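# Put one soap bar in each of three lidded boxes

## Task

Finish with all three boxes standing upright, each containing exactly one bar of soap and each with its lid on. A box that already has its lid on may turn out to be empty.

## Robot and tools

Robot: two six-joint arms, left_arm and right_arm, each ending in a parallel gripper with a wrist camera. Cameras: cam_high, cam_low (fixed), cam_left_wrist, cam_right_wrist. Full images are 896x504 for the fixed cameras and 672x504 for the wrist ones, returned in that order.

Frames: the scene frame has its origin at table height, midway between the nominal arm bases, +z up, +x out across the table, and left_arm on the +y side (arm names do not match image sides). Calibrated bases: left_arm at (-0.046, +0.275, 0) m, quat_wxyz (+1.000, 0, 0, +0.012); right_arm at (-0.022, -0.322, 0) m, quat_wxyz (+1.000, 0, 0, -0.026); both have +z up. Each arm's end_effector_position (m) and end_effector_quat_wxyz are given in that arm's own base frame; fixed cameras and the table use the scene frame. Reported hand poses may be off by a few cm, more at long reach. end_effector_position is the point between the finger pads, roughly 1 cm short of the tips; the fingers point along gripper +z and open along gripper y.

Row layout (used by execute_actions and move): one flat list of 14 numbers covering both arms, each in [-1, 1]. First left_arm: wrist pitch, waist, wrist roll, wrist yaw, elbow, shoulder, then gripper opening; then the same seven for right_arm. Rely on this order only. The six joint numbers are scaled offsets, not angles: 1.0 equals 1.83 rad (wrist pitch), 1.264 (waist), 7.625 (wrist roll), 6.358 (wrist yaw), 1.276 (elbow), 1.32 (shoulder). They are measured from the arm's Joint targets as reported when the action or move starts, never from the previous row. The opening number is absolute: +1 fully open, -1 shut. Sending 0 for a joint re-commands its current target; to leave a gripper unchanged, resend its present command (0 would mean half-open).

Stated joint ranges in rad: waist -2.880 to 2.880, shoulder 0.000 to 3.142, elbow 0.000 to 3.019, wrist pitch -1.693 to 1.571, wrist yaw -1.571 to 1.571, wrist roll -2.094 to 2.094. True ends may differ by up to 0.084 rad. An action asking a joint to go more than 0.084 rad beyond its range is rejected for both arms; if the first action of a call fails this, or any action is malformed, the whole call is rejected. Requests beyond a real end stop at the end, reported as "joint sent to its limit".

execute_actions(actions, cameras): actions is a list of actions; each action is a table of up to 15 rows, one row per 1/30 s step, the last row repeated to fill 15 steps. An empty list just reports state and images. cameras picks images: omitted, null or ["all"] gives all, [] none; an unknown name invalidates the call.

move(target, speed, blend, opening_speed, blocking, cameras): target is one 14-number row, or a list of up to 15 rows, all offsets counted from the same starting Joint targets. All joints move in step along joint-space paths, so grippers follow curves; nothing is avoided. speed is the peak rad/s of the joint with furthest to go, 0.01 to 2 (default 0.5), one value or one per target. blend (rad) rounds corners of a list; 0 stops at each point. opening_speed (per second on the -1..+1 scale, at least 0.2) closes fingers gradually; use a low value for fragile items. New gripper numbers in later list rows are applied only after the arms stop at that point. blocking=false returns early while the move continues. The extra "move:" line reports done, off_target (at rest but a joint over 0.035 rad off), moving, held or fault, limits=held if steps were withheld, and the worst joint error per arm.

wait(seconds 0 to 10, cameras): lets time run holding commands; a running move goes on. stop(cameras): brakes a running move. zoom_image(camera, region [x0, y0, x1, y1] in pixels, at most 504x504, from the camera's latest image). read_manual(section="licences"): only licence text. finished_scene(scene): ends the current scene irreversibly; give its number.

Result lines: Joint positions and Joint velocities per arm in the row order (rad, rad/s), plus finger-pad gap (m; 0.094 open); "within noise" means still. Joint targets is the base for your next offsets. Tool commands shows gripper commands. grip_measured is the measured opening on the command scale; it reads slightly wide when empty and up to ~0.064 narrower than a hard part under full squeeze. grip_effort_nm is motor effort (negative closing) and can look like a grasp even when empty. Joint torques include arm weight; joints 1 and 5 wrap at ±28 N m. "joint command not followed" means a clearance check altered targets. Step readings appear after execute_actions only. MOTOR HOT warns of heating; at 100 °C an OVER-TEMPERATURE FAULT drops the arm for 30 to 60 s or more.

Motion limits: each joint target stays within a set lead of its measured angle (0.264 waist, 0.32 shoulder, 0.276 elbow, 0.33 wrist pitch, 0.701 wrist yaw, 1.97 wrist roll, rad), and targets putting the gripper over 110 mm from its current spot are scaled back, so big moves span several actions. Grippers squeeze about 50 to 64 N per pad; to release, command well above grip_measured.

Avoid: dropping items, releasing moving parts, slamming or pressing hard (faster moves and targets further past contact hit harder), arm-on-arm collisions (can fail the scene), anything leaving the table, and holding loads or stretched poses long enough to overheat. To end a push, command targets back past the measured positions. Objects may occasionally be tugged or nudged by outside forces.

Each tool is called after "Emit:" in YAML: its name, and indented under it one key for each argument.

## Session

Emit:
execute_actions:
  actions: []

Scene clock: 0.00 s.
left_arm: end_effector_position=(+0.5905, -0.2707, +0.2097) grip_measured=+1.000 grip_effort_nm=n/a end_effector_quat_wxyz=(+0.442, -0.131, +0.873, +0.161) | right_arm: end_effector_position=(+0.1384, +0.3040, +0.3106) grip_measured=+1.000 grip_effort_nm=n/a end_effector_quat_wxyz=(+0.083, -0.601, +0.786, +0.123)
Joint names: [wrist pitch, waist, wrist roll, wrist yaw, elbow, shoulder]
Joint positions: left_arm=[-0.693 -0.629 -0.666 -0.848 1.484 1.795 0.094] | right_arm=[-1.458 1.064 -0.221 -0.157 1.194 1.054 0.094]
Joint velocities: within noise
Joint torques (N m): no reading
Motor temperatures (°C): left_arm=[31 32 31 29 29 32 33] | right_arm=[34 34 31 31 34 30 30]
Heat: left arm: hottest gripper 33 °C; right arm: hottest waist 34 °C.
Joint targets: left_arm=[-0.691 -0.629 -0.666 -0.848 1.507 1.800] | right_arm=[-1.457 1.064 -0.221 -0.157 1.218 1.057]
Tool commands: left_gripper/opening=+1.0 right_gripper/opening=+1.0

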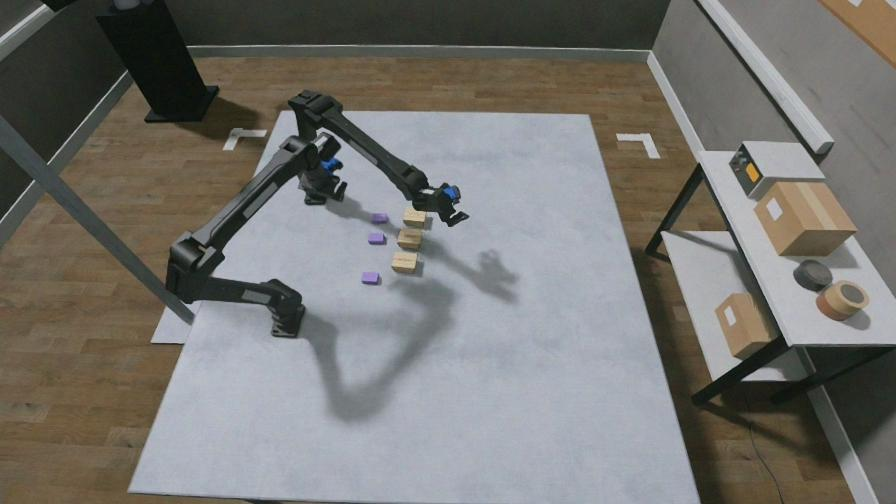

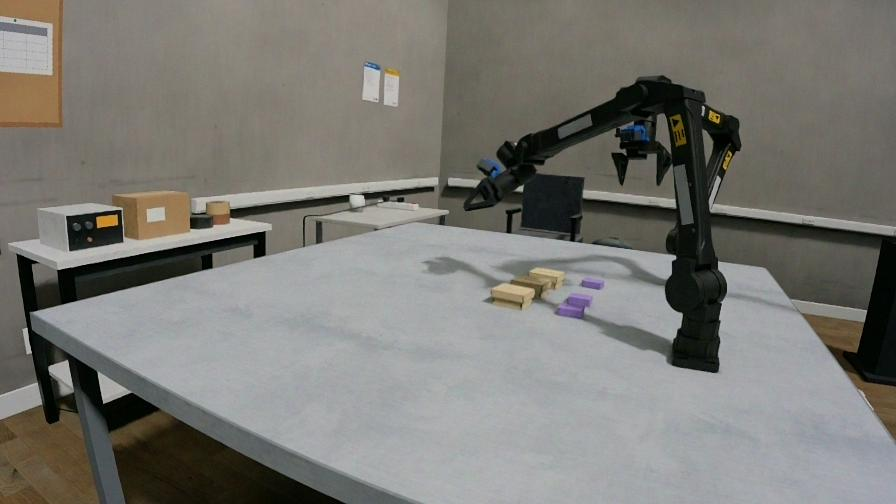

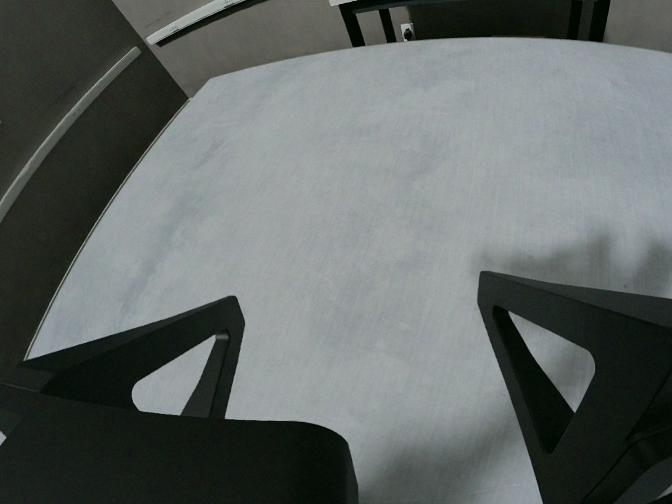

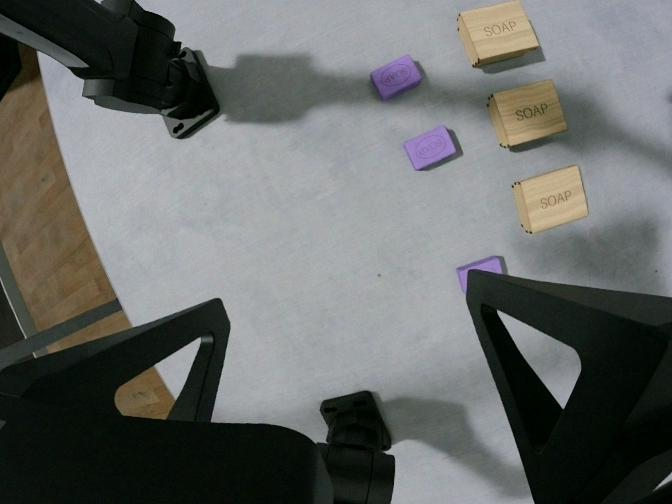

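Emit:
zoom_image:
  camera: "cam_right_wrist"
  region: [360, 0, 640, 300]

Emit:
zoom_image:
  camera: "cam_low"
  region: [450, 240, 650, 340]

Emit:
zoom_image:
  camera: "cam_high"
  region: [340, 190, 480, 300]

Scaled by 1.680 from the camera's 672x504 image, which has a finer 960x720 frame.

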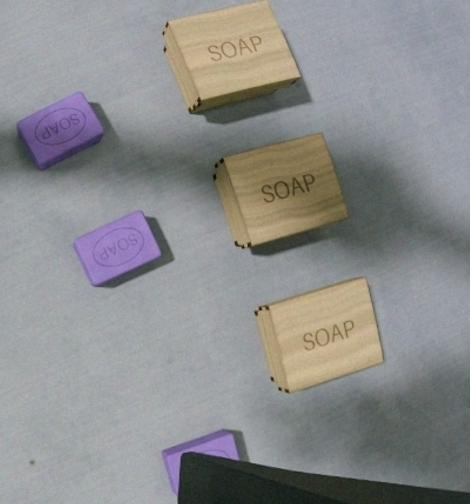

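Scaled by 2.520 from the camera's 896x504 image, which has a finer 1280x720 frame.

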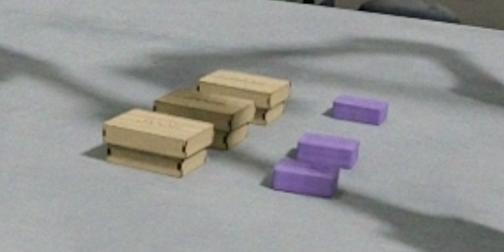

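Scaled by 3.600 from the camera's 896x504 image, which has a finer 1280x720 frame.

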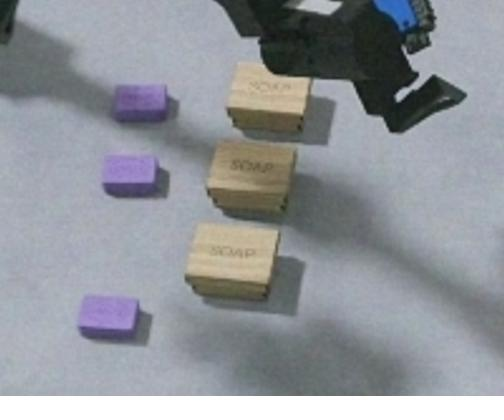

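Emit:
move:
  target: [-0.504,0.0625,0.0873,0.1334,0.079,-0.177,1,0,-0.842,0.029,0.0247,0,0,1]
  speed: 0.7

Scene clock: 119.17 s.
left_arm: end_effector_position=(+0.3899, -0.2454, +0.2550) grip_measured=+1.000 grip_effort_nm=0.002 end_effector_quat_wxyz=(-0.025, +0.271, +0.962, +0.009) | right_arm: end_effector_position=(+0.3335, +0.0017, +0.3085) grip_measured=+1.000 grip_effort_nm=-0.046 end_effector_quat_wxyz=(+0.126, -0.009, +0.992, +0.000)
Joint names: [wrist pitch, waist, wrist roll, wrist yaw, elbow, shoulder]
Joint positions: left_arm=[-1.602 -0.562 -0.014 -0.003 1.555 1.576 0.094] | right_arm=[-1.458 0.006 -0.012 -0.001 1.194 1.054 0.094]
Joint velocities: within noise
Joint torques (N m): left_arm=[0.51 -0.67 0.12 0.1 15.23 -17.79] | right_arm=[0.91 -0.44 0.09 -0.11 12.19 -6.07]
Motor temperatures (°C): left_arm=[30 31 30 29 41 37 31] | right_arm=[34 34 30 31 44 30 30]
Heat: left arm: hottest elbow 41 °C; right arm: hottest elbow 44 °C.
Joint targets: left_arm=[-1.613 -0.550 0.000 0.001 1.608 1.567] | right_arm=[-1.457 0.000 0.000 0.000 1.218 1.057]
move: off_target (left_arm); left_arm: the elbow is farthest, 0.053 rad from its target

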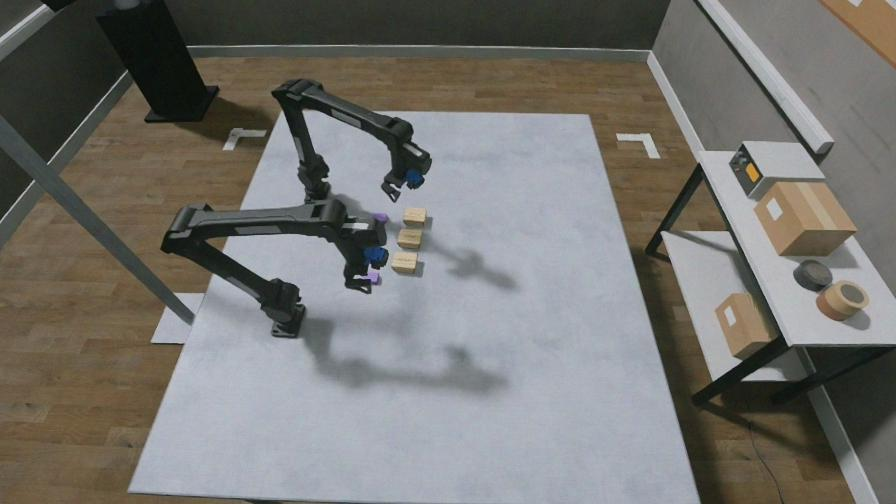

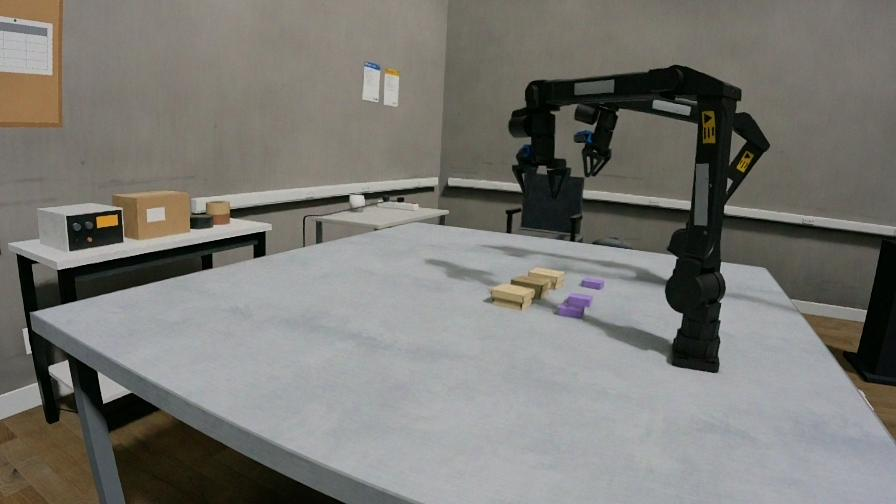

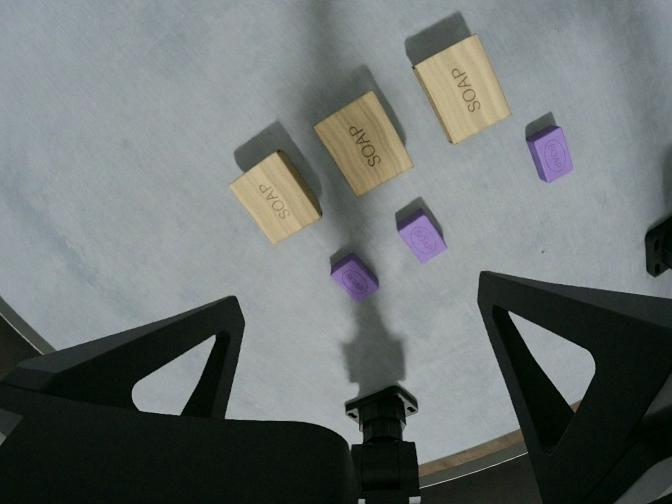

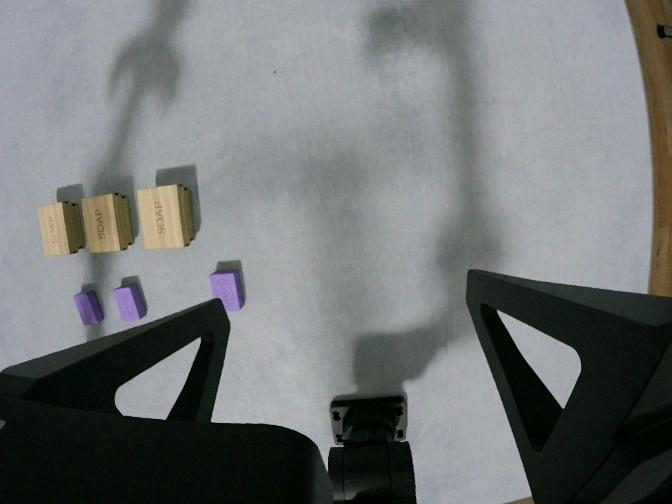

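Emit:
move:
  target: [0.213,0.12,-0.0378,0,-0.252,0.0167,1,0,0,0,0,0,0,1]
  speed: 0.6
  cameras: ["cam_left_wrist"]

Emit:
zoom_image:
  camera: "cam_left_wrist"
  region: [0, 0, 504, 400]

Scene clock: 180.33 s.
left_arm: end_effector_position=(+0.4347, -0.1867, +0.1591) grip_measured=+1.000 grip_effort_nm=-0.012 end_effector_quat_wxyz=(+0.027, +0.066, +0.997, -0.009) | right_arm: end_effector_position=(+0.3335, +0.0017, +0.3085) grip_measured=+1.000 grip_effort_nm=-0.046 end_effector_quat_wxyz=(+0.126, -0.009, +0.992, +0.000)
Joint names: [wrist pitch, waist, wrist roll, wrist yaw, elbow, shoulder]
Joint positions: left_arm=[-1.237 -0.405 -0.274 -0.002 1.299 1.576 0.094] | right_arm=[-1.458 0.006 -0.012 -0.001 1.194 1.054 0.094]
Joint velocities: within noise
Joint torques (N m): left_arm=[1.74 -1.03 -0.23 0.05 9.03 -15.56] | right_arm=[0.9 -0.44 0.11 -0.12 12.21 -6.07]
Motor temperatures (°C): left_arm=[30 31 30 28 54 38 30] | right_arm=[33 34 29 30 45 30 30]
Heat: left arm: hottest elbow 54 °C; right arm: hottest elbow 45 °C.
Joint targets: left_arm=[-1.224 -0.398 -0.288 0.001 1.287 1.589] | right_arm=[-1.457 0.000 0.000 0.000 1.218 1.057]
move: done
Images, in order (width x height): cam_left_wrist 672x504.

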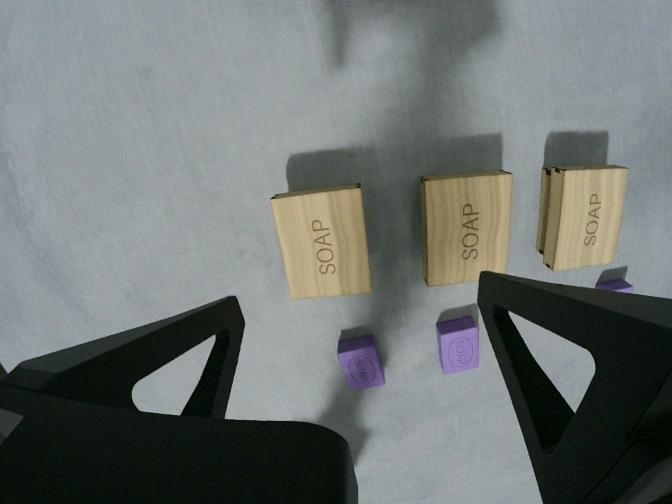

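Scaled by 1.000.

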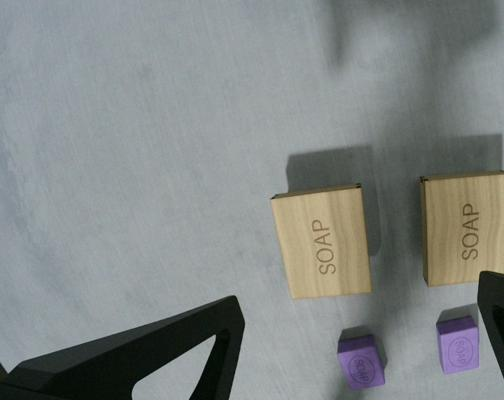

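Emit:
wait:
  seconds: 0
  cameras: ["cam_low"]

Emit:
zoom_image:
  camera: "cam_low"
  region: [480, 250, 610, 330]

Scene clock: 207.43 s.
left_arm: end_effector_position=(+0.4347, -0.1867, +0.1591) grip_measured=+1.000 grip_effort_nm=-0.012 end_effector_quat_wxyz=(+0.027, +0.065, +0.997, -0.009) | right_arm: end_effector_position=(+0.3335, +0.0017, +0.3085) grip_measured=+1.000 grip_effort_nm=-0.051 end_effector_quat_wxyz=(+0.126, -0.009, +0.992, +0.000)
Joint names: [wrist pitch, waist, wrist roll, wrist yaw, elbow, shoulder]
Joint positions: left_arm=[-1.237 -0.405 -0.275 -0.002 1.299 1.576 0.094] | right_arm=[-1.458 0.006 -0.012 -0.001 1.194 1.054 0.094]
Joint velocities: within noise
Joint torques (N m): left_arm=[1.73 -1.08 -0.21 0.04 9.03 -15.5] | right_arm=[0.9 -0.44 0.11 -0.11 12.19 -6.07]
Motor temperatures (°C): left_arm=[30 31 29 28 47 37 30] | right_arm=[33 34 29 30 45 30 30]
Heat: left arm: hottest elbow 47 °C; right arm: hottest elbow 45 °C.
Joint targets: left_arm=[-1.224 -0.398 -0.288 0.001 1.287 1.589] | right_arm=[-1.457 0.000 0.000 0.000 1.218 1.057]
Tool commands: left_gripper/opening=+1.0 right_gripper/opening=+1.0
Images, in order (width x height): cam_low 896x504.

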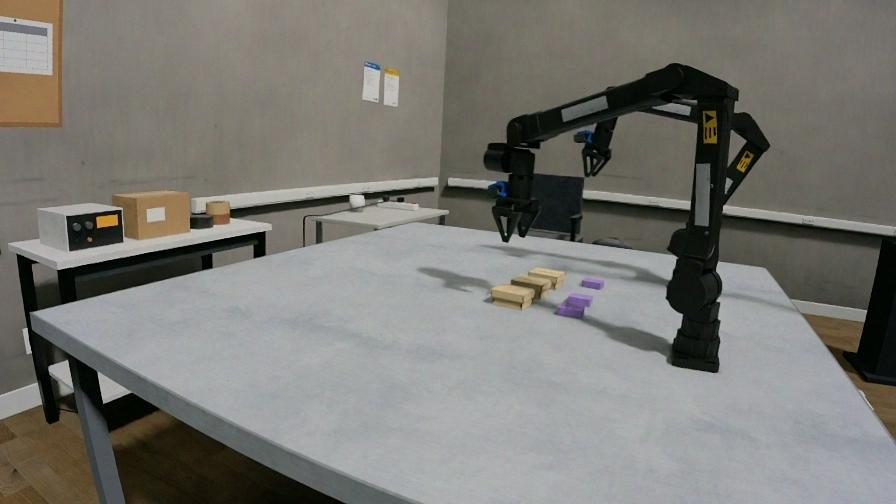

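Scaled by 3.877 from the camera's 896x504 image, which has a finer 1280x720 frame.

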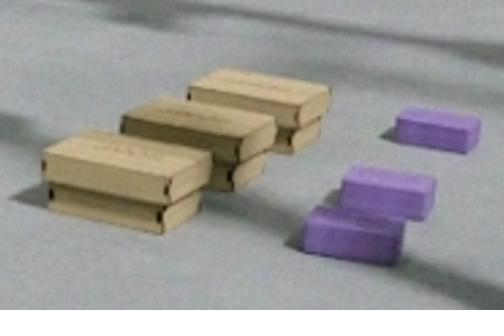

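Emit:
move:
  target: [0.0727,0.0206,0.0067,0,-0.107,0.0462,1,0,0,0,0,0,0,1]
  speed: 0.4
  cameras: ["cam_left_wrist"]

Scene clock: 228.47 s.
left_arm: end_effector_position=(+0.4183, -0.1682, +0.0827) grip_measured=+1.000 grip_effort_nm=-0.022 end_effector_quat_wxyz=(-0.004, +0.065, +0.998, +0.003) | right_arm: end_effector_position=(+0.3335, +0.0017, +0.3085) grip_measured=+1.000 grip_effort_nm=-0.051 end_effector_quat_wxyz=(+0.126, -0.009, +0.992, +0.000)
Joint names: [wrist pitch, waist, wrist roll, wrist yaw, elbow, shoulder]
Joint positions: left_arm=[-1.103 -0.382 -0.251 -0.002 1.158 1.635 0.094] | right_arm=[-1.458 0.006 -0.012 -0.001 1.194 1.054 0.094]
Joint velocities: within noise
Joint torques (N m): left_arm=[1.59 -0.79 0.09 0.05 8.58 -15.85] | right_arm=[0.9 -0.38 0.11 -0.11 12.21 -6.07]
Motor temperatures (°C): left_arm=[29 31 29 28 44 37 30] | right_arm=[33 34 29 30 45 30 30]
Heat: left arm: hottest elbow 44 °C; right arm: hottest elbow 45 °C.
Joint targets: left_arm=[-1.090 -0.372 -0.237 0.001 1.150 1.650] | right_arm=[-1.457 0.000 0.000 0.000 1.218 1.057]
move: done
Images, in order (width x height): cam_left_wrist 672x504.

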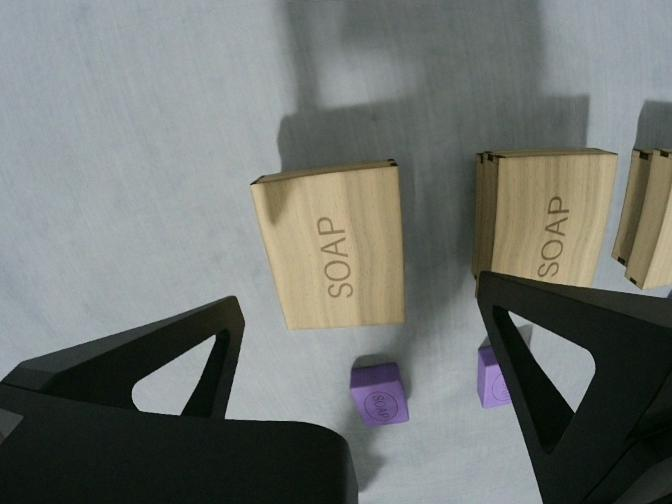

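Emit:
move:
  target: [0.0842,0.0119,0.002,0,-0.058,0.053,1,0,0,0,0,0,0,1]
  speed: 0.25
  cameras: ["cam_left_wrist","cam_low"]

Emit:
zoom_image:
  camera: "cam_low"
  region: [460, 230, 620, 330]

Scene clock: 256.00 s.
left_arm: end_effector_position=(+0.4220, -0.1632, +0.0328) grip_measured=+1.000 grip_effort_nm=-0.017 end_effector_quat_wxyz=(+0.006, +0.067, +0.998, -0.001) | right_arm: end_effector_position=(+0.3335, +0.0017, +0.3085) grip_measured=+1.000 grip_effort_nm=-0.046 end_effector_quat_wxyz=(+0.126, -0.009, +0.992, +0.000)
Joint names: [wrist pitch, waist, wrist roll, wrist yaw, elbow, shoulder]
Joint positions: left_arm=[-0.949 -0.369 -0.235 -0.002 1.086 1.697 0.094] | right_arm=[-1.458 0.006 -0.012 -0.001 1.194 1.054 0.094]
Joint velocities: within noise
Joint torques (N m): left_arm=[1.72 -0.67 0.06 0.05 7.68 -14.92] | right_arm=[0.9 -0.44 0.11 -0.11 12.21 -6.07]
Motor temperatures (°C): left_arm=[29 31 29 28 42 35 30] | right_arm=[33 34 29 30 46 30 30]
Heat: left arm: hottest elbow 42 °C; right arm: hottest elbow 46 °C.
Joint targets: left_arm=[-0.937 -0.357 -0.222 0.001 1.076 1.720] | right_arm=[-1.457 0.000 0.000 0.000 1.218 1.057]
move: done
Images, in order (width x height): cam_low 896x504, cam_left_wrist 672x504.

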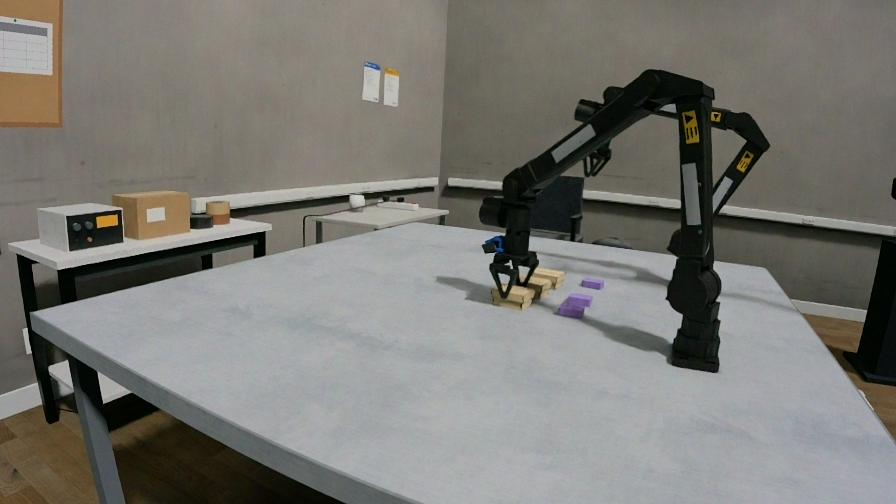

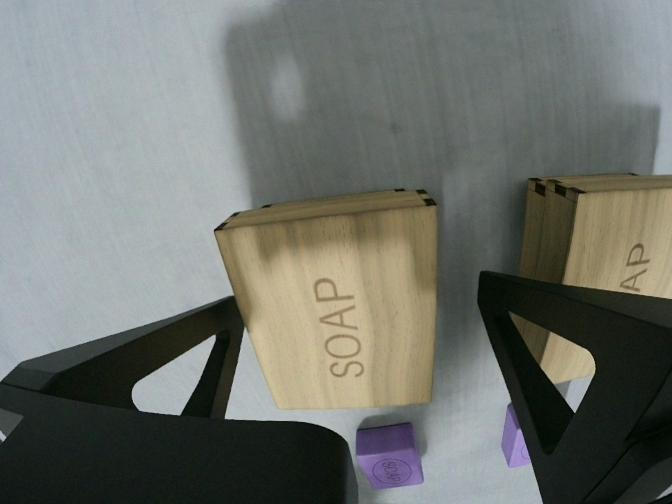

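Scaled by 3.150 from the camera's 896x504 image, which has a finer 1280x720 frame.

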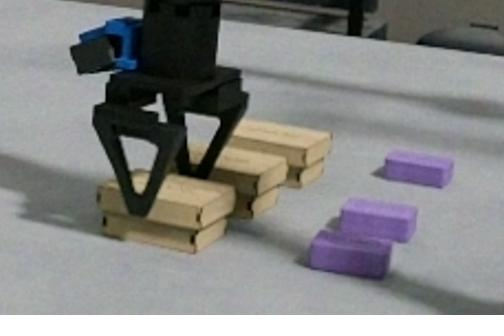

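Emit:
move:
  target:
    - [0,0.012,0.0015,0,0,0,1,0,0,0,0,0,0,1]
    - [0,0.012,0.0015,0,0,0,0.2,0,0,0,0,0,0,1]
  speed: 0.25
  opening_speed: 0.4
  cameras: ["cam_left_wrist","cam_low"]

Scene clock: 272.63 s.
left_arm: end_effector_position=(+0.4247, -0.1565, +0.0328) grip_measured=+0.393 grip_effort_nm=-1.033 end_effector_quat_wxyz=(+0.006, +0.065, +0.998, -0.001) | right_arm: end_effector_position=(+0.3335, +0.0017, +0.3085) grip_measured=+1.000 grip_effort_nm=-0.046 end_effector_quat_wxyz=(+0.126, -0.009, +0.992, +0.000)
Joint names: [wrist pitch, waist, wrist roll, wrist yaw, elbow, shoulder]
Joint positions: left_arm=[-0.949 -0.353 -0.223 -0.002 1.086 1.697 0.065] | right_arm=[-1.458 0.006 -0.012 -0.001 1.194 1.054 0.094]
Joint velocities: within noise
Joint torques (N m): left_arm=[1.63 -0.73 0.09 0.05 7.66 -14.97] | right_arm=[0.9 -0.44 0.12 -0.11 12.19 -6.07]
Motor temperatures (°C): left_arm=[29 31 29 28 40 36 30] | right_arm=[33 34 29 30 46 30 30]
Heat: left arm: hottest elbow 40 °C; right arm: hottest elbow 46 °C.
Joint targets: left_arm=[-0.937 -0.342 -0.210 0.001 1.076 1.720] | right_arm=[-1.457 0.000 0.000 0.000 1.218 1.057]
move: done
Images, in order (width x height): cam_low 896x504, cam_left_wrist 672x504.

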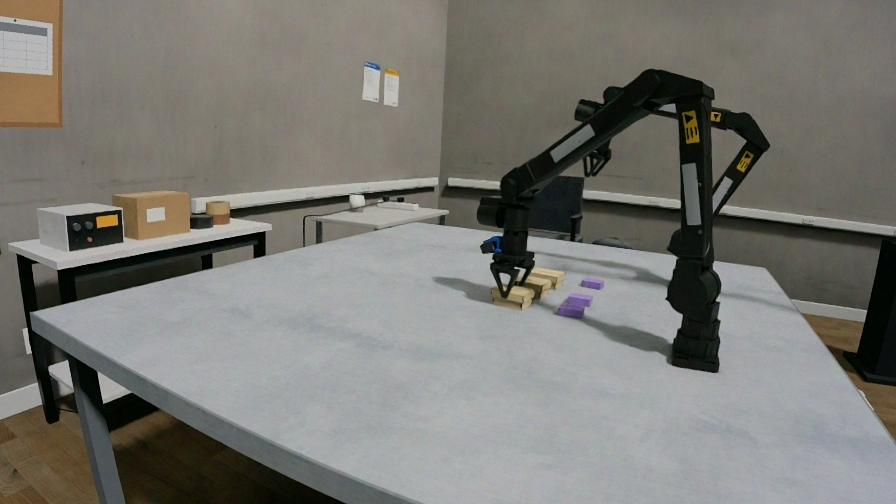

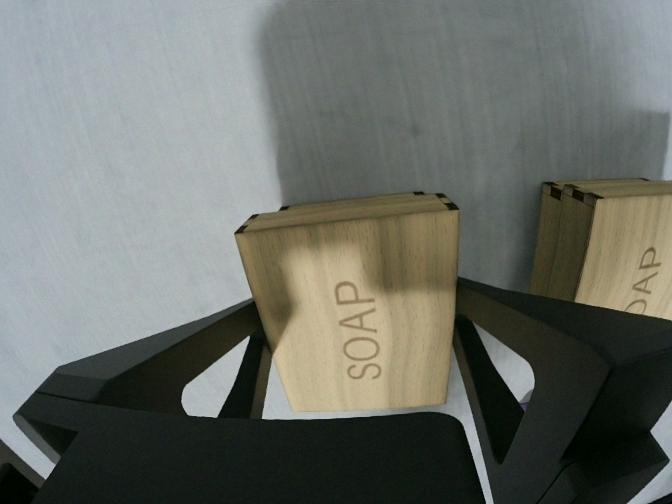

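Emit:
move:
  target:
    - [-0.044,0,0,0,0.0627,-0.05,0.2,0,0,0,0,0,0,1]
    - [-0.109,0,0,0,0.114,-0.093,0.2,0,0,0,0,0,0,1]
  speed: 0.2
  blend: 0.03

Emit:
zoom_image:
  camera: "cam_low"
  region: [460, 230, 620, 330]

Scene clock: 295.03 s.
left_arm: end_effector_position=(+0.4232, -0.1560, +0.0955) grip_measured=+0.393 grip_effort_nm=-1.033 end_effector_quat_wxyz=(+0.001, +0.065, +0.998, +0.001) | right_arm: end_effector_position=(+0.3335, +0.0017, +0.3085) grip_measured=+1.000 grip_effort_nm=-0.046 end_effector_quat_wxyz=(+0.126, -0.009, +0.992, +0.000)
Joint names: [wrist pitch, waist, wrist roll, wrist yaw, elbow, shoulder]
Joint positions: left_arm=[-1.124 -0.353 -0.223 -0.002 1.169 1.614 0.065] | right_arm=[-1.458 0.006 -0.012 -0.001 1.194 1.054 0.094]
Joint velocities: within noise
Joint torques (N m): left_arm=[0.49 -0.79 0.09 0.04 14.24 -17.96] | right_arm=[0.9 -0.38 0.12 -0.11 12.21 -6.07]
Motor temperatures (°C): left_arm=[29 31 29 28 40 36 31] | right_arm=[33 34 29 30 46 30 30]
Heat: left arm: hottest elbow 40 °C; right arm: hottest elbow 46 °C.
Joint targets: left_arm=[-1.136 -0.342 -0.210 0.001 1.221 1.597] | right_arm=[-1.457 0.000 0.000 0.000 1.218 1.057]
move: off_target (left_arm); left_arm: the elbow is farthest, 0.053 rad from its target

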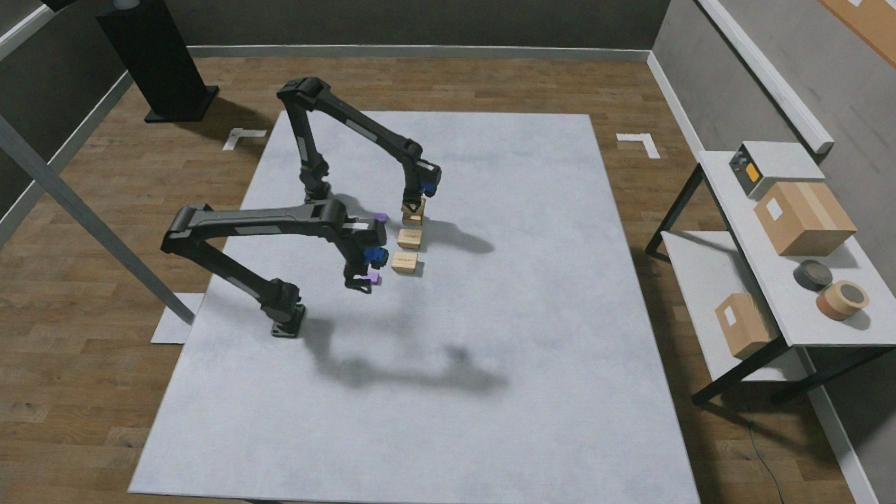

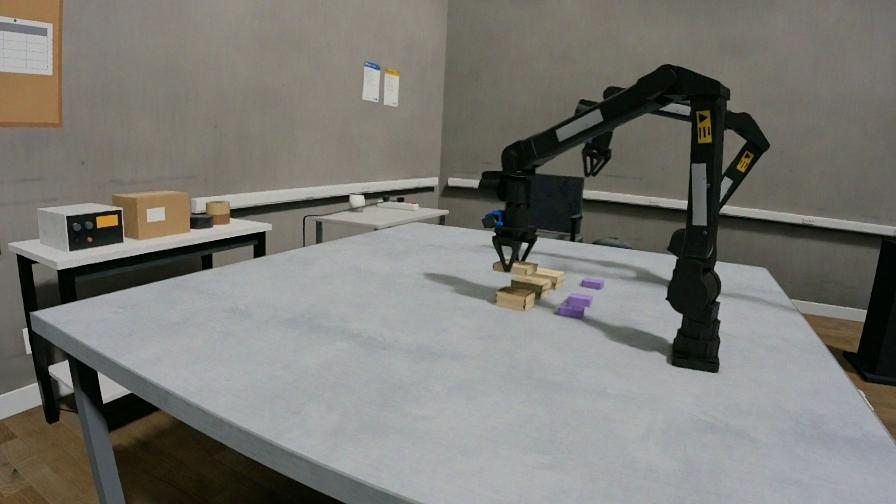

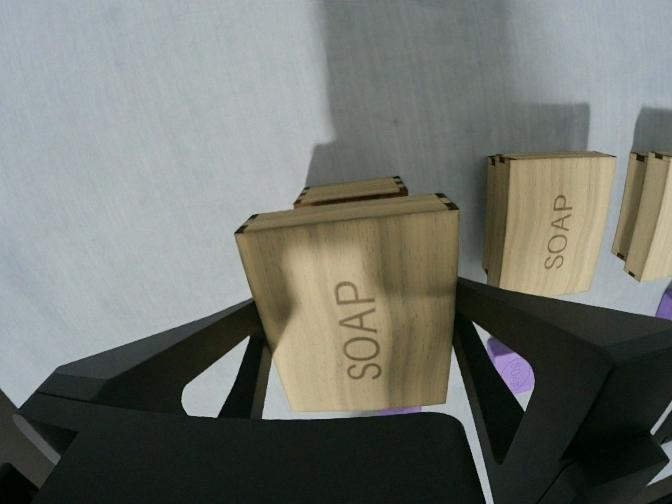

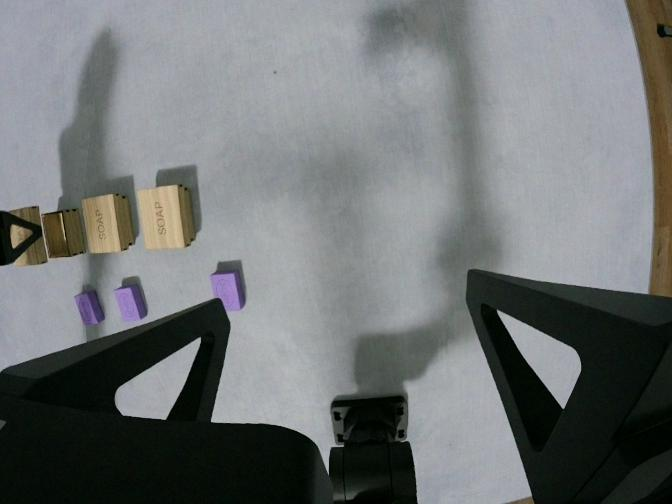

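Scaled by 3.150 from the camera's 896x504 image, which has a finer 1280x720 frame.

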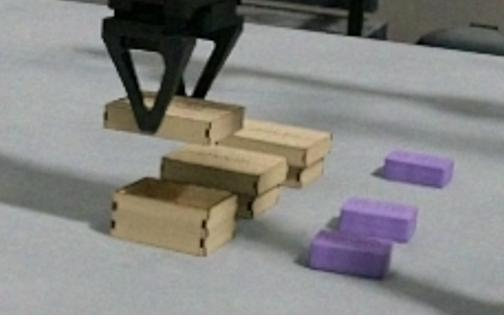

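Emit:
zoom_image:
  camera: "cam_right_wrist"
  region: [0, 170, 140, 275]

Scaled by 3.600 from the camera's 672x504 image, which has a finer 960x720 frame.

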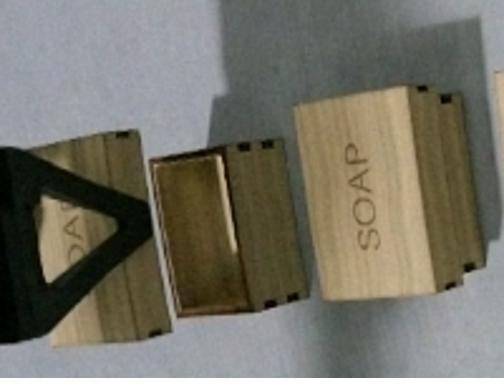

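Emit:
move:
  target:
    - [0,0.435,0,0,0,0,0.2,0,0.2,0,0,0,0,1]
    - [0,0.435,0,0,0,0,0.2,0.101,0.876,0.153,0,0.221,0.54,1]
  speed: 0.6
  blend: 0.1
  cameras: ["cam_high","cam_right_wrist"]

Emit:
zoom_image:
  camera: "cam_right_wrist"
  region: [100, 50, 600, 450]

Scene clock: 323.03 s.
left_arm: end_effector_position=(+0.4416, +0.0914, +0.0955) grip_measured=+0.393 grip_effort_nm=-1.028 end_effector_quat_wxyz=(+0.000, -0.212, +0.977, +0.000) | right_arm: end_effector_position=(+0.2287, +0.4625, +0.1283) grip_measured=+1.000 grip_effort_nm=-0.051 end_effector_quat_wxyz=(-0.005, +0.021, +1.000, -0.009)
Joint names: [wrist pitch, waist, wrist roll, wrist yaw, elbow, shoulder]
Joint positions: left_arm=[-1.125 0.205 -0.223 -0.001 1.169 1.614 0.065] | right_arm=[-1.281 1.112 1.154 -0.001 1.443 1.753 0.094]
Joint velocities: within noise
Joint torques (N m): left_arm=[0.64 -1.32 0.09 0 14.26 -18.08] | right_arm=[0.62 -0.38 0.15 -0.07 14.05 -14.97]
Motor temperatures (°C): left_arm=[29 31 29 28 43 37 31] | right_arm=[33 34 29 30 47 30 30]
Heat: left arm: hottest elbow 43 °C; right arm: hottest elbow 47 °C.
Joint targets: left_arm=[-1.136 0.208 -0.210 0.001 1.221 1.597] | right_arm=[-1.272 1.107 1.166 -0.001 1.500 1.769]
move: off_target (left_arm, right_arm); left_arm: the elbow is farthest, 0.052 rad from its target; right_arm: the elbow is farthest, 0.057 rad from its target
Images, in order (width x height): cam_high 896x504, cam_right_wrist 672x504.

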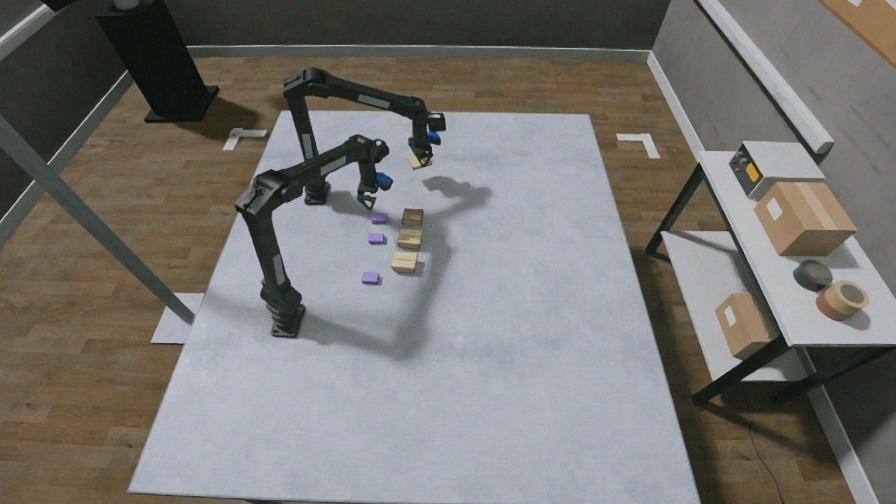

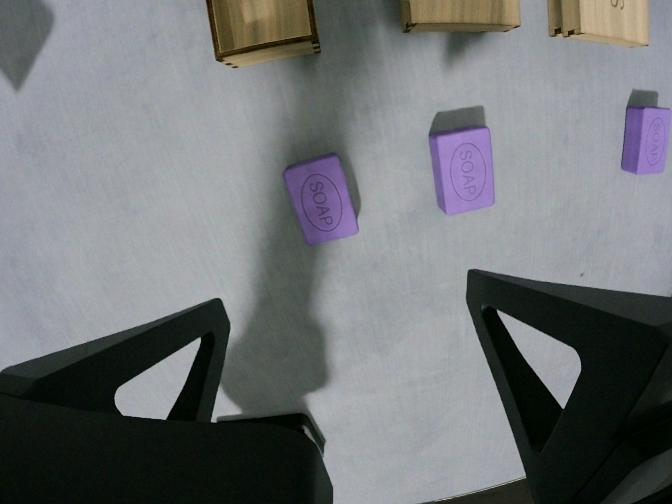

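Scaled by 1.008 from the camera's 672x504 image, which has a finer 960x720 frame.

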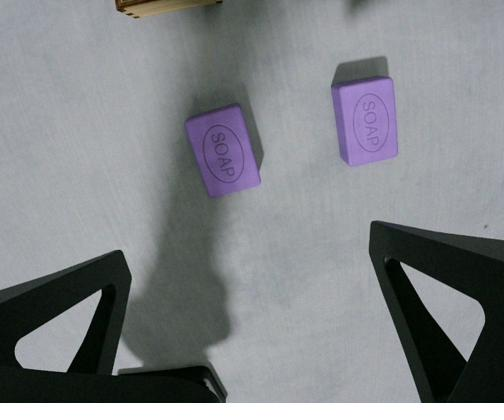

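Emit:
move:
  target: [0,0,0,0,0,0,0.2,0.079,-0.015,-0.0188,0,-0.078,0.067,1]
  speed: 0.4
  cameras: ["cam_right_wrist"]

Scene clock: 360.87 s.
left_arm: end_effector_position=(+0.4416, +0.0914, +0.0955) grip_measured=+0.393 grip_effort_nm=-1.038 end_effector_quat_wxyz=(+0.000, -0.212, +0.977, +0.000) | right_arm: end_effector_position=(+0.2458, +0.4762, +0.0709) grip_measured=+1.000 grip_effort_nm=-0.046 end_effector_quat_wxyz=(+0.000, -0.030, +1.000, +0.001)
Joint names: [wrist pitch, waist, wrist roll, wrist yaw, elbow, shoulder]
Joint positions: left_arm=[-1.125 0.205 -0.223 -0.001 1.169 1.614 0.065] | right_arm=[-1.136 1.095 1.035 -0.001 1.409 1.842 0.094]
Joint velocities: within noise
Joint torques (N m): left_arm=[0.62 -1.32 0.09 -0.01 14.26 -18.08] | right_arm=[0.68 -0.5 -0.08 -0.07 8.09 -15.97]
Motor temperatures (°C): left_arm=[29 30 29 28 46 38 32] | right_arm=[33 34 29 30 53 33 30]
Heat: left arm: hottest elbow 46 °C; right arm: hottest elbow 53 °C.
Joint targets: left_arm=[-1.136 0.208 -0.210 0.001 1.221 1.597] | right_arm=[-1.128 1.088 1.023 -0.001 1.400 1.858]
move: off_target (left_arm); left_arm: the elbow is farthest, 0.052 rad from its target
Images, in order (width x height): cam_right_wrist 672x504.

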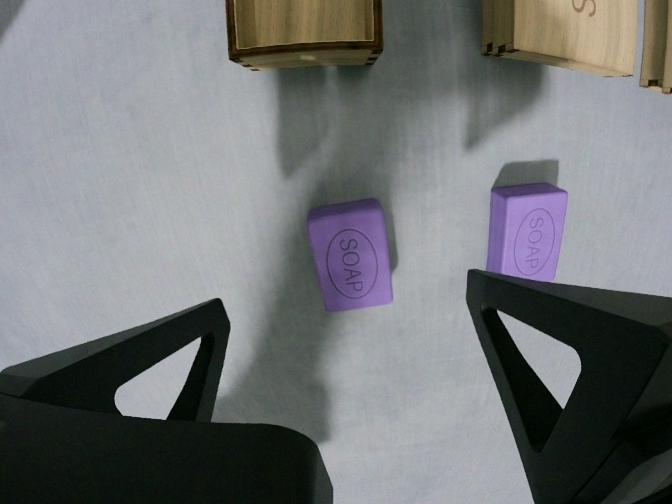

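Emit:
move:
  target:
    - [0,0,0,0,0,0,0.2,0.0678,0,0,0,-0.0478,0.0485,1]
    - [0,0,0,0,0,0,0.2,0.0678,0,0,0,-0.0478,0.0485,-0.35]
  speed: 0.25
  opening_speed: 0.5
  cameras: ["cam_right_wrist"]

Scene clock: 389.10 s.
left_arm: end_effector_position=(+0.4416, +0.0914, +0.0955) grip_measured=+0.393 grip_effort_nm=-1.033 end_effector_quat_wxyz=(+0.000, -0.212, +0.977, +0.000) | right_arm: end_effector_position=(+0.2456, +0.4759, +0.0200) grip_measured=-0.227 grip_effort_nm=-1.043 end_effector_quat_wxyz=(+0.001, -0.030, +1.000, +0.003)
Joint names: [wrist pitch, waist, wrist roll, wrist yaw, elbow, shoulder]
Joint positions: left_arm=[-1.125 0.205 -0.223 -0.001 1.169 1.614 0.065] | right_arm=[-1.013 1.095 1.034 -0.001 1.349 1.902 0.036]
Joint velocities: within noise
Joint torques (N m): left_arm=[0.62 -1.32 0.09 0 14.24 -18.14] | right_arm=[0.72 -0.56 -0.09 -0.07 7.43 -15.91]
Motor temperatures (°C): left_arm=[29 30 29 28 48 38 32] | right_arm=[32 34 29 30 48 33 30]
Heat: left arm: hottest elbow 48 °C; right arm: hottest elbow 48 °C.
Joint targets: left_arm=[-1.136 0.208 -0.210 0.001 1.221 1.597] | right_arm=[-1.004 1.088 1.023 -0.001 1.339 1.921]
move: off_target (left_arm); left_arm: the elbow is farthest, 0.052 rad from its target
Images, in order (width x height): cam_right_wrist 672x504.

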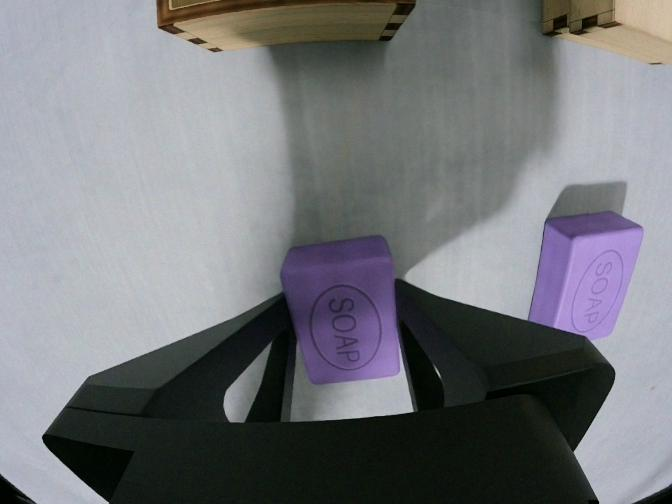

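Emit:
wait:
  seconds: 0
  cameras: ["cam_low"]

Emit:
zoom_image:
  camera: "cam_low"
  region: [480, 250, 620, 340]

Scene clock: 404.83 s.
left_arm: end_effector_position=(+0.4416, +0.0914, +0.0955) grip_measured=+0.393 grip_effort_nm=-1.043 end_effector_quat_wxyz=(+0.000, -0.212, +0.977, +0.000) | right_arm: end_effector_position=(+0.2456, +0.4759, +0.0200) grip_measured=-0.229 grip_effort_nm=-1.077 end_effector_quat_wxyz=(+0.001, -0.030, +1.000, +0.003)
Joint names: [wrist pitch, waist, wrist roll, wrist yaw, elbow, shoulder]
Joint positions: left_arm=[-1.125 0.205 -0.223 -0.001 1.169 1.614 0.065] | right_arm=[-1.013 1.095 1.034 -0.001 1.349 1.902 0.036]
Joint velocities: within noise
Joint torques (N m): left_arm=[0.62 -1.38 0.09 0 14.26 -18.08] | right_arm=[0.7 -0.5 -0.1 -0.07 7.43 -15.97]
Motor temperatures (°C): left_arm=[29 30 29 28 49 38 32] | right_arm=[32 34 29 30 45 33 30]
Heat: left arm: hottest elbow 49 °C; right arm: hottest elbow 45 °C.
Joint targets: left_arm=[-1.136 0.208 -0.210 0.001 1.221 1.597] | right_arm=[-1.004 1.088 1.023 -0.001 1.339 1.921]
Tool commands: left_gripper/opening=+0.2 right_gripper/opening=-0.35
Images, in order (width x height): cam_low 896x504.

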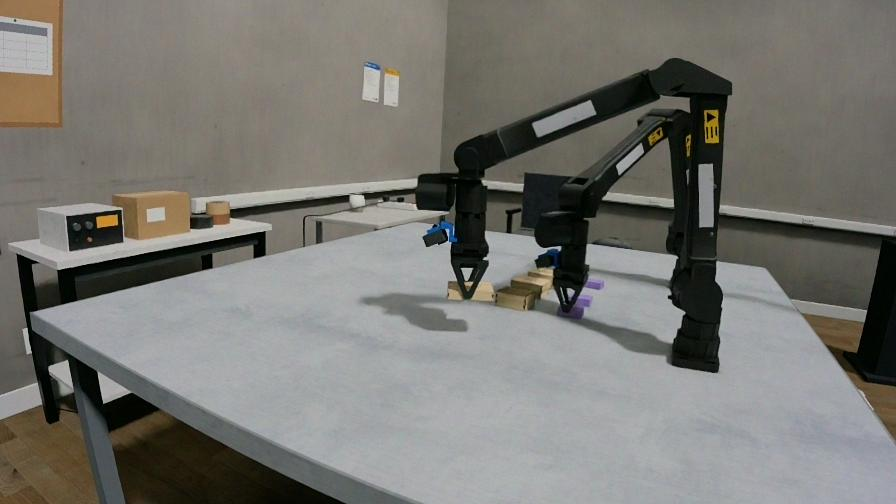

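Scaled by 3.600 from the camera's 896x504 image, which has a finer 1280x720 frame.

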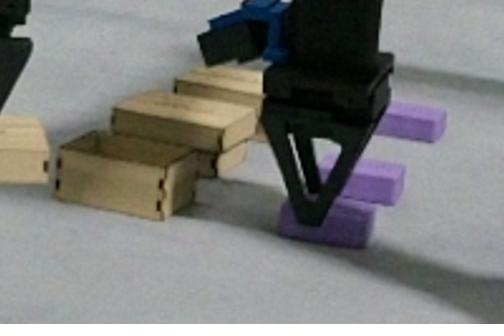

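Emit:
move:
  target:
    - [0,0,0,0,0,0,0.2,-0.105,0,0,0,0.113,-0.092,-0.35]
    - [0,0,0,0,0,0,0.2,-0.17,-0.137,-0.0174,0,0.355,0.073,-0.35]
  speed: 0.35
  blend: 0.08
  cameras: ["cam_right_wrist"]

Emit:
zoom_image:
  camera: "cam_right_wrist"
  region: [170, 150, 520, 410]

Scene clock: 431.60 s.
left_arm: end_effector_position=(+0.4416, +0.0914, +0.0955) grip_measured=+0.393 grip_effort_nm=-1.043 end_effector_quat_wxyz=(+0.000, -0.212, +0.977, +0.000) | right_arm: end_effector_position=(+0.3715, +0.4817, +0.1030) grip_measured=-0.229 grip_effort_nm=-1.072 end_effector_quat_wxyz=(+0.000, -0.006, +1.000, +0.001)
Joint names: [wrist pitch, waist, wrist roll, wrist yaw, elbow, shoulder]
Joint positions: left_arm=[-1.125 0.205 -0.223 -0.001 1.169 1.614 0.065] | right_arm=[-1.307 0.914 0.902 -0.001 1.731 1.993 0.036]
Joint velocities: within noise
Joint torques (N m): left_arm=[0.62 -1.44 0.09 0 14.26 -18.08] | right_arm=[0.1 0.15 -0.1 -0.09 14.58 -18.02]
Motor temperatures (°C): left_arm=[29 30 29 28 50 38 32] | right_arm=[32 34 29 30 44 34 31]
Heat: left arm: hottest elbow 50 °C; right arm: hottest elbow 44 °C.
Joint targets: left_arm=[-1.136 0.208 -0.210 0.001 1.221 1.597] | right_arm=[-1.315 0.915 0.890 0.000 1.792 2.018]
move: off_target (left_arm, right_arm); left_arm: the elbow is farthest, 0.052 rad from its target; right_arm: the elbow is farthest, 0.061 rad from its target
Images, in order (width x height): cam_right_wrist 672x504.

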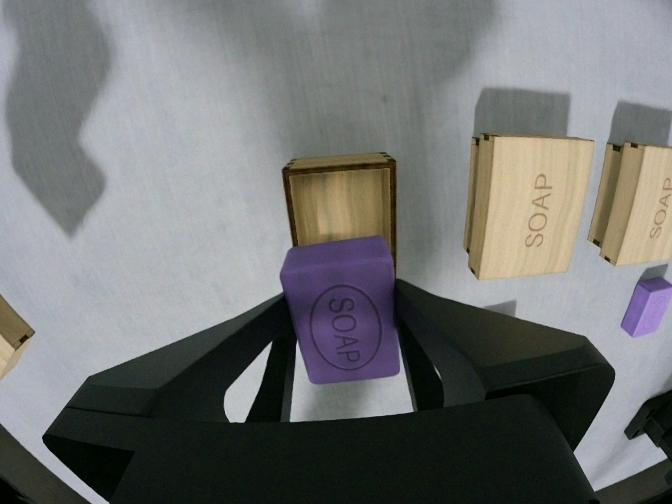

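Scaled by 1.440 from the camera's 672x504 image, which has a finer 960x720 frame.

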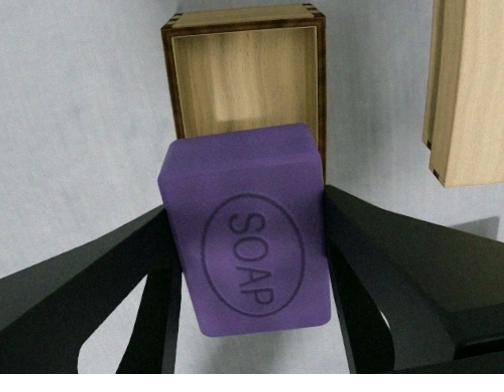

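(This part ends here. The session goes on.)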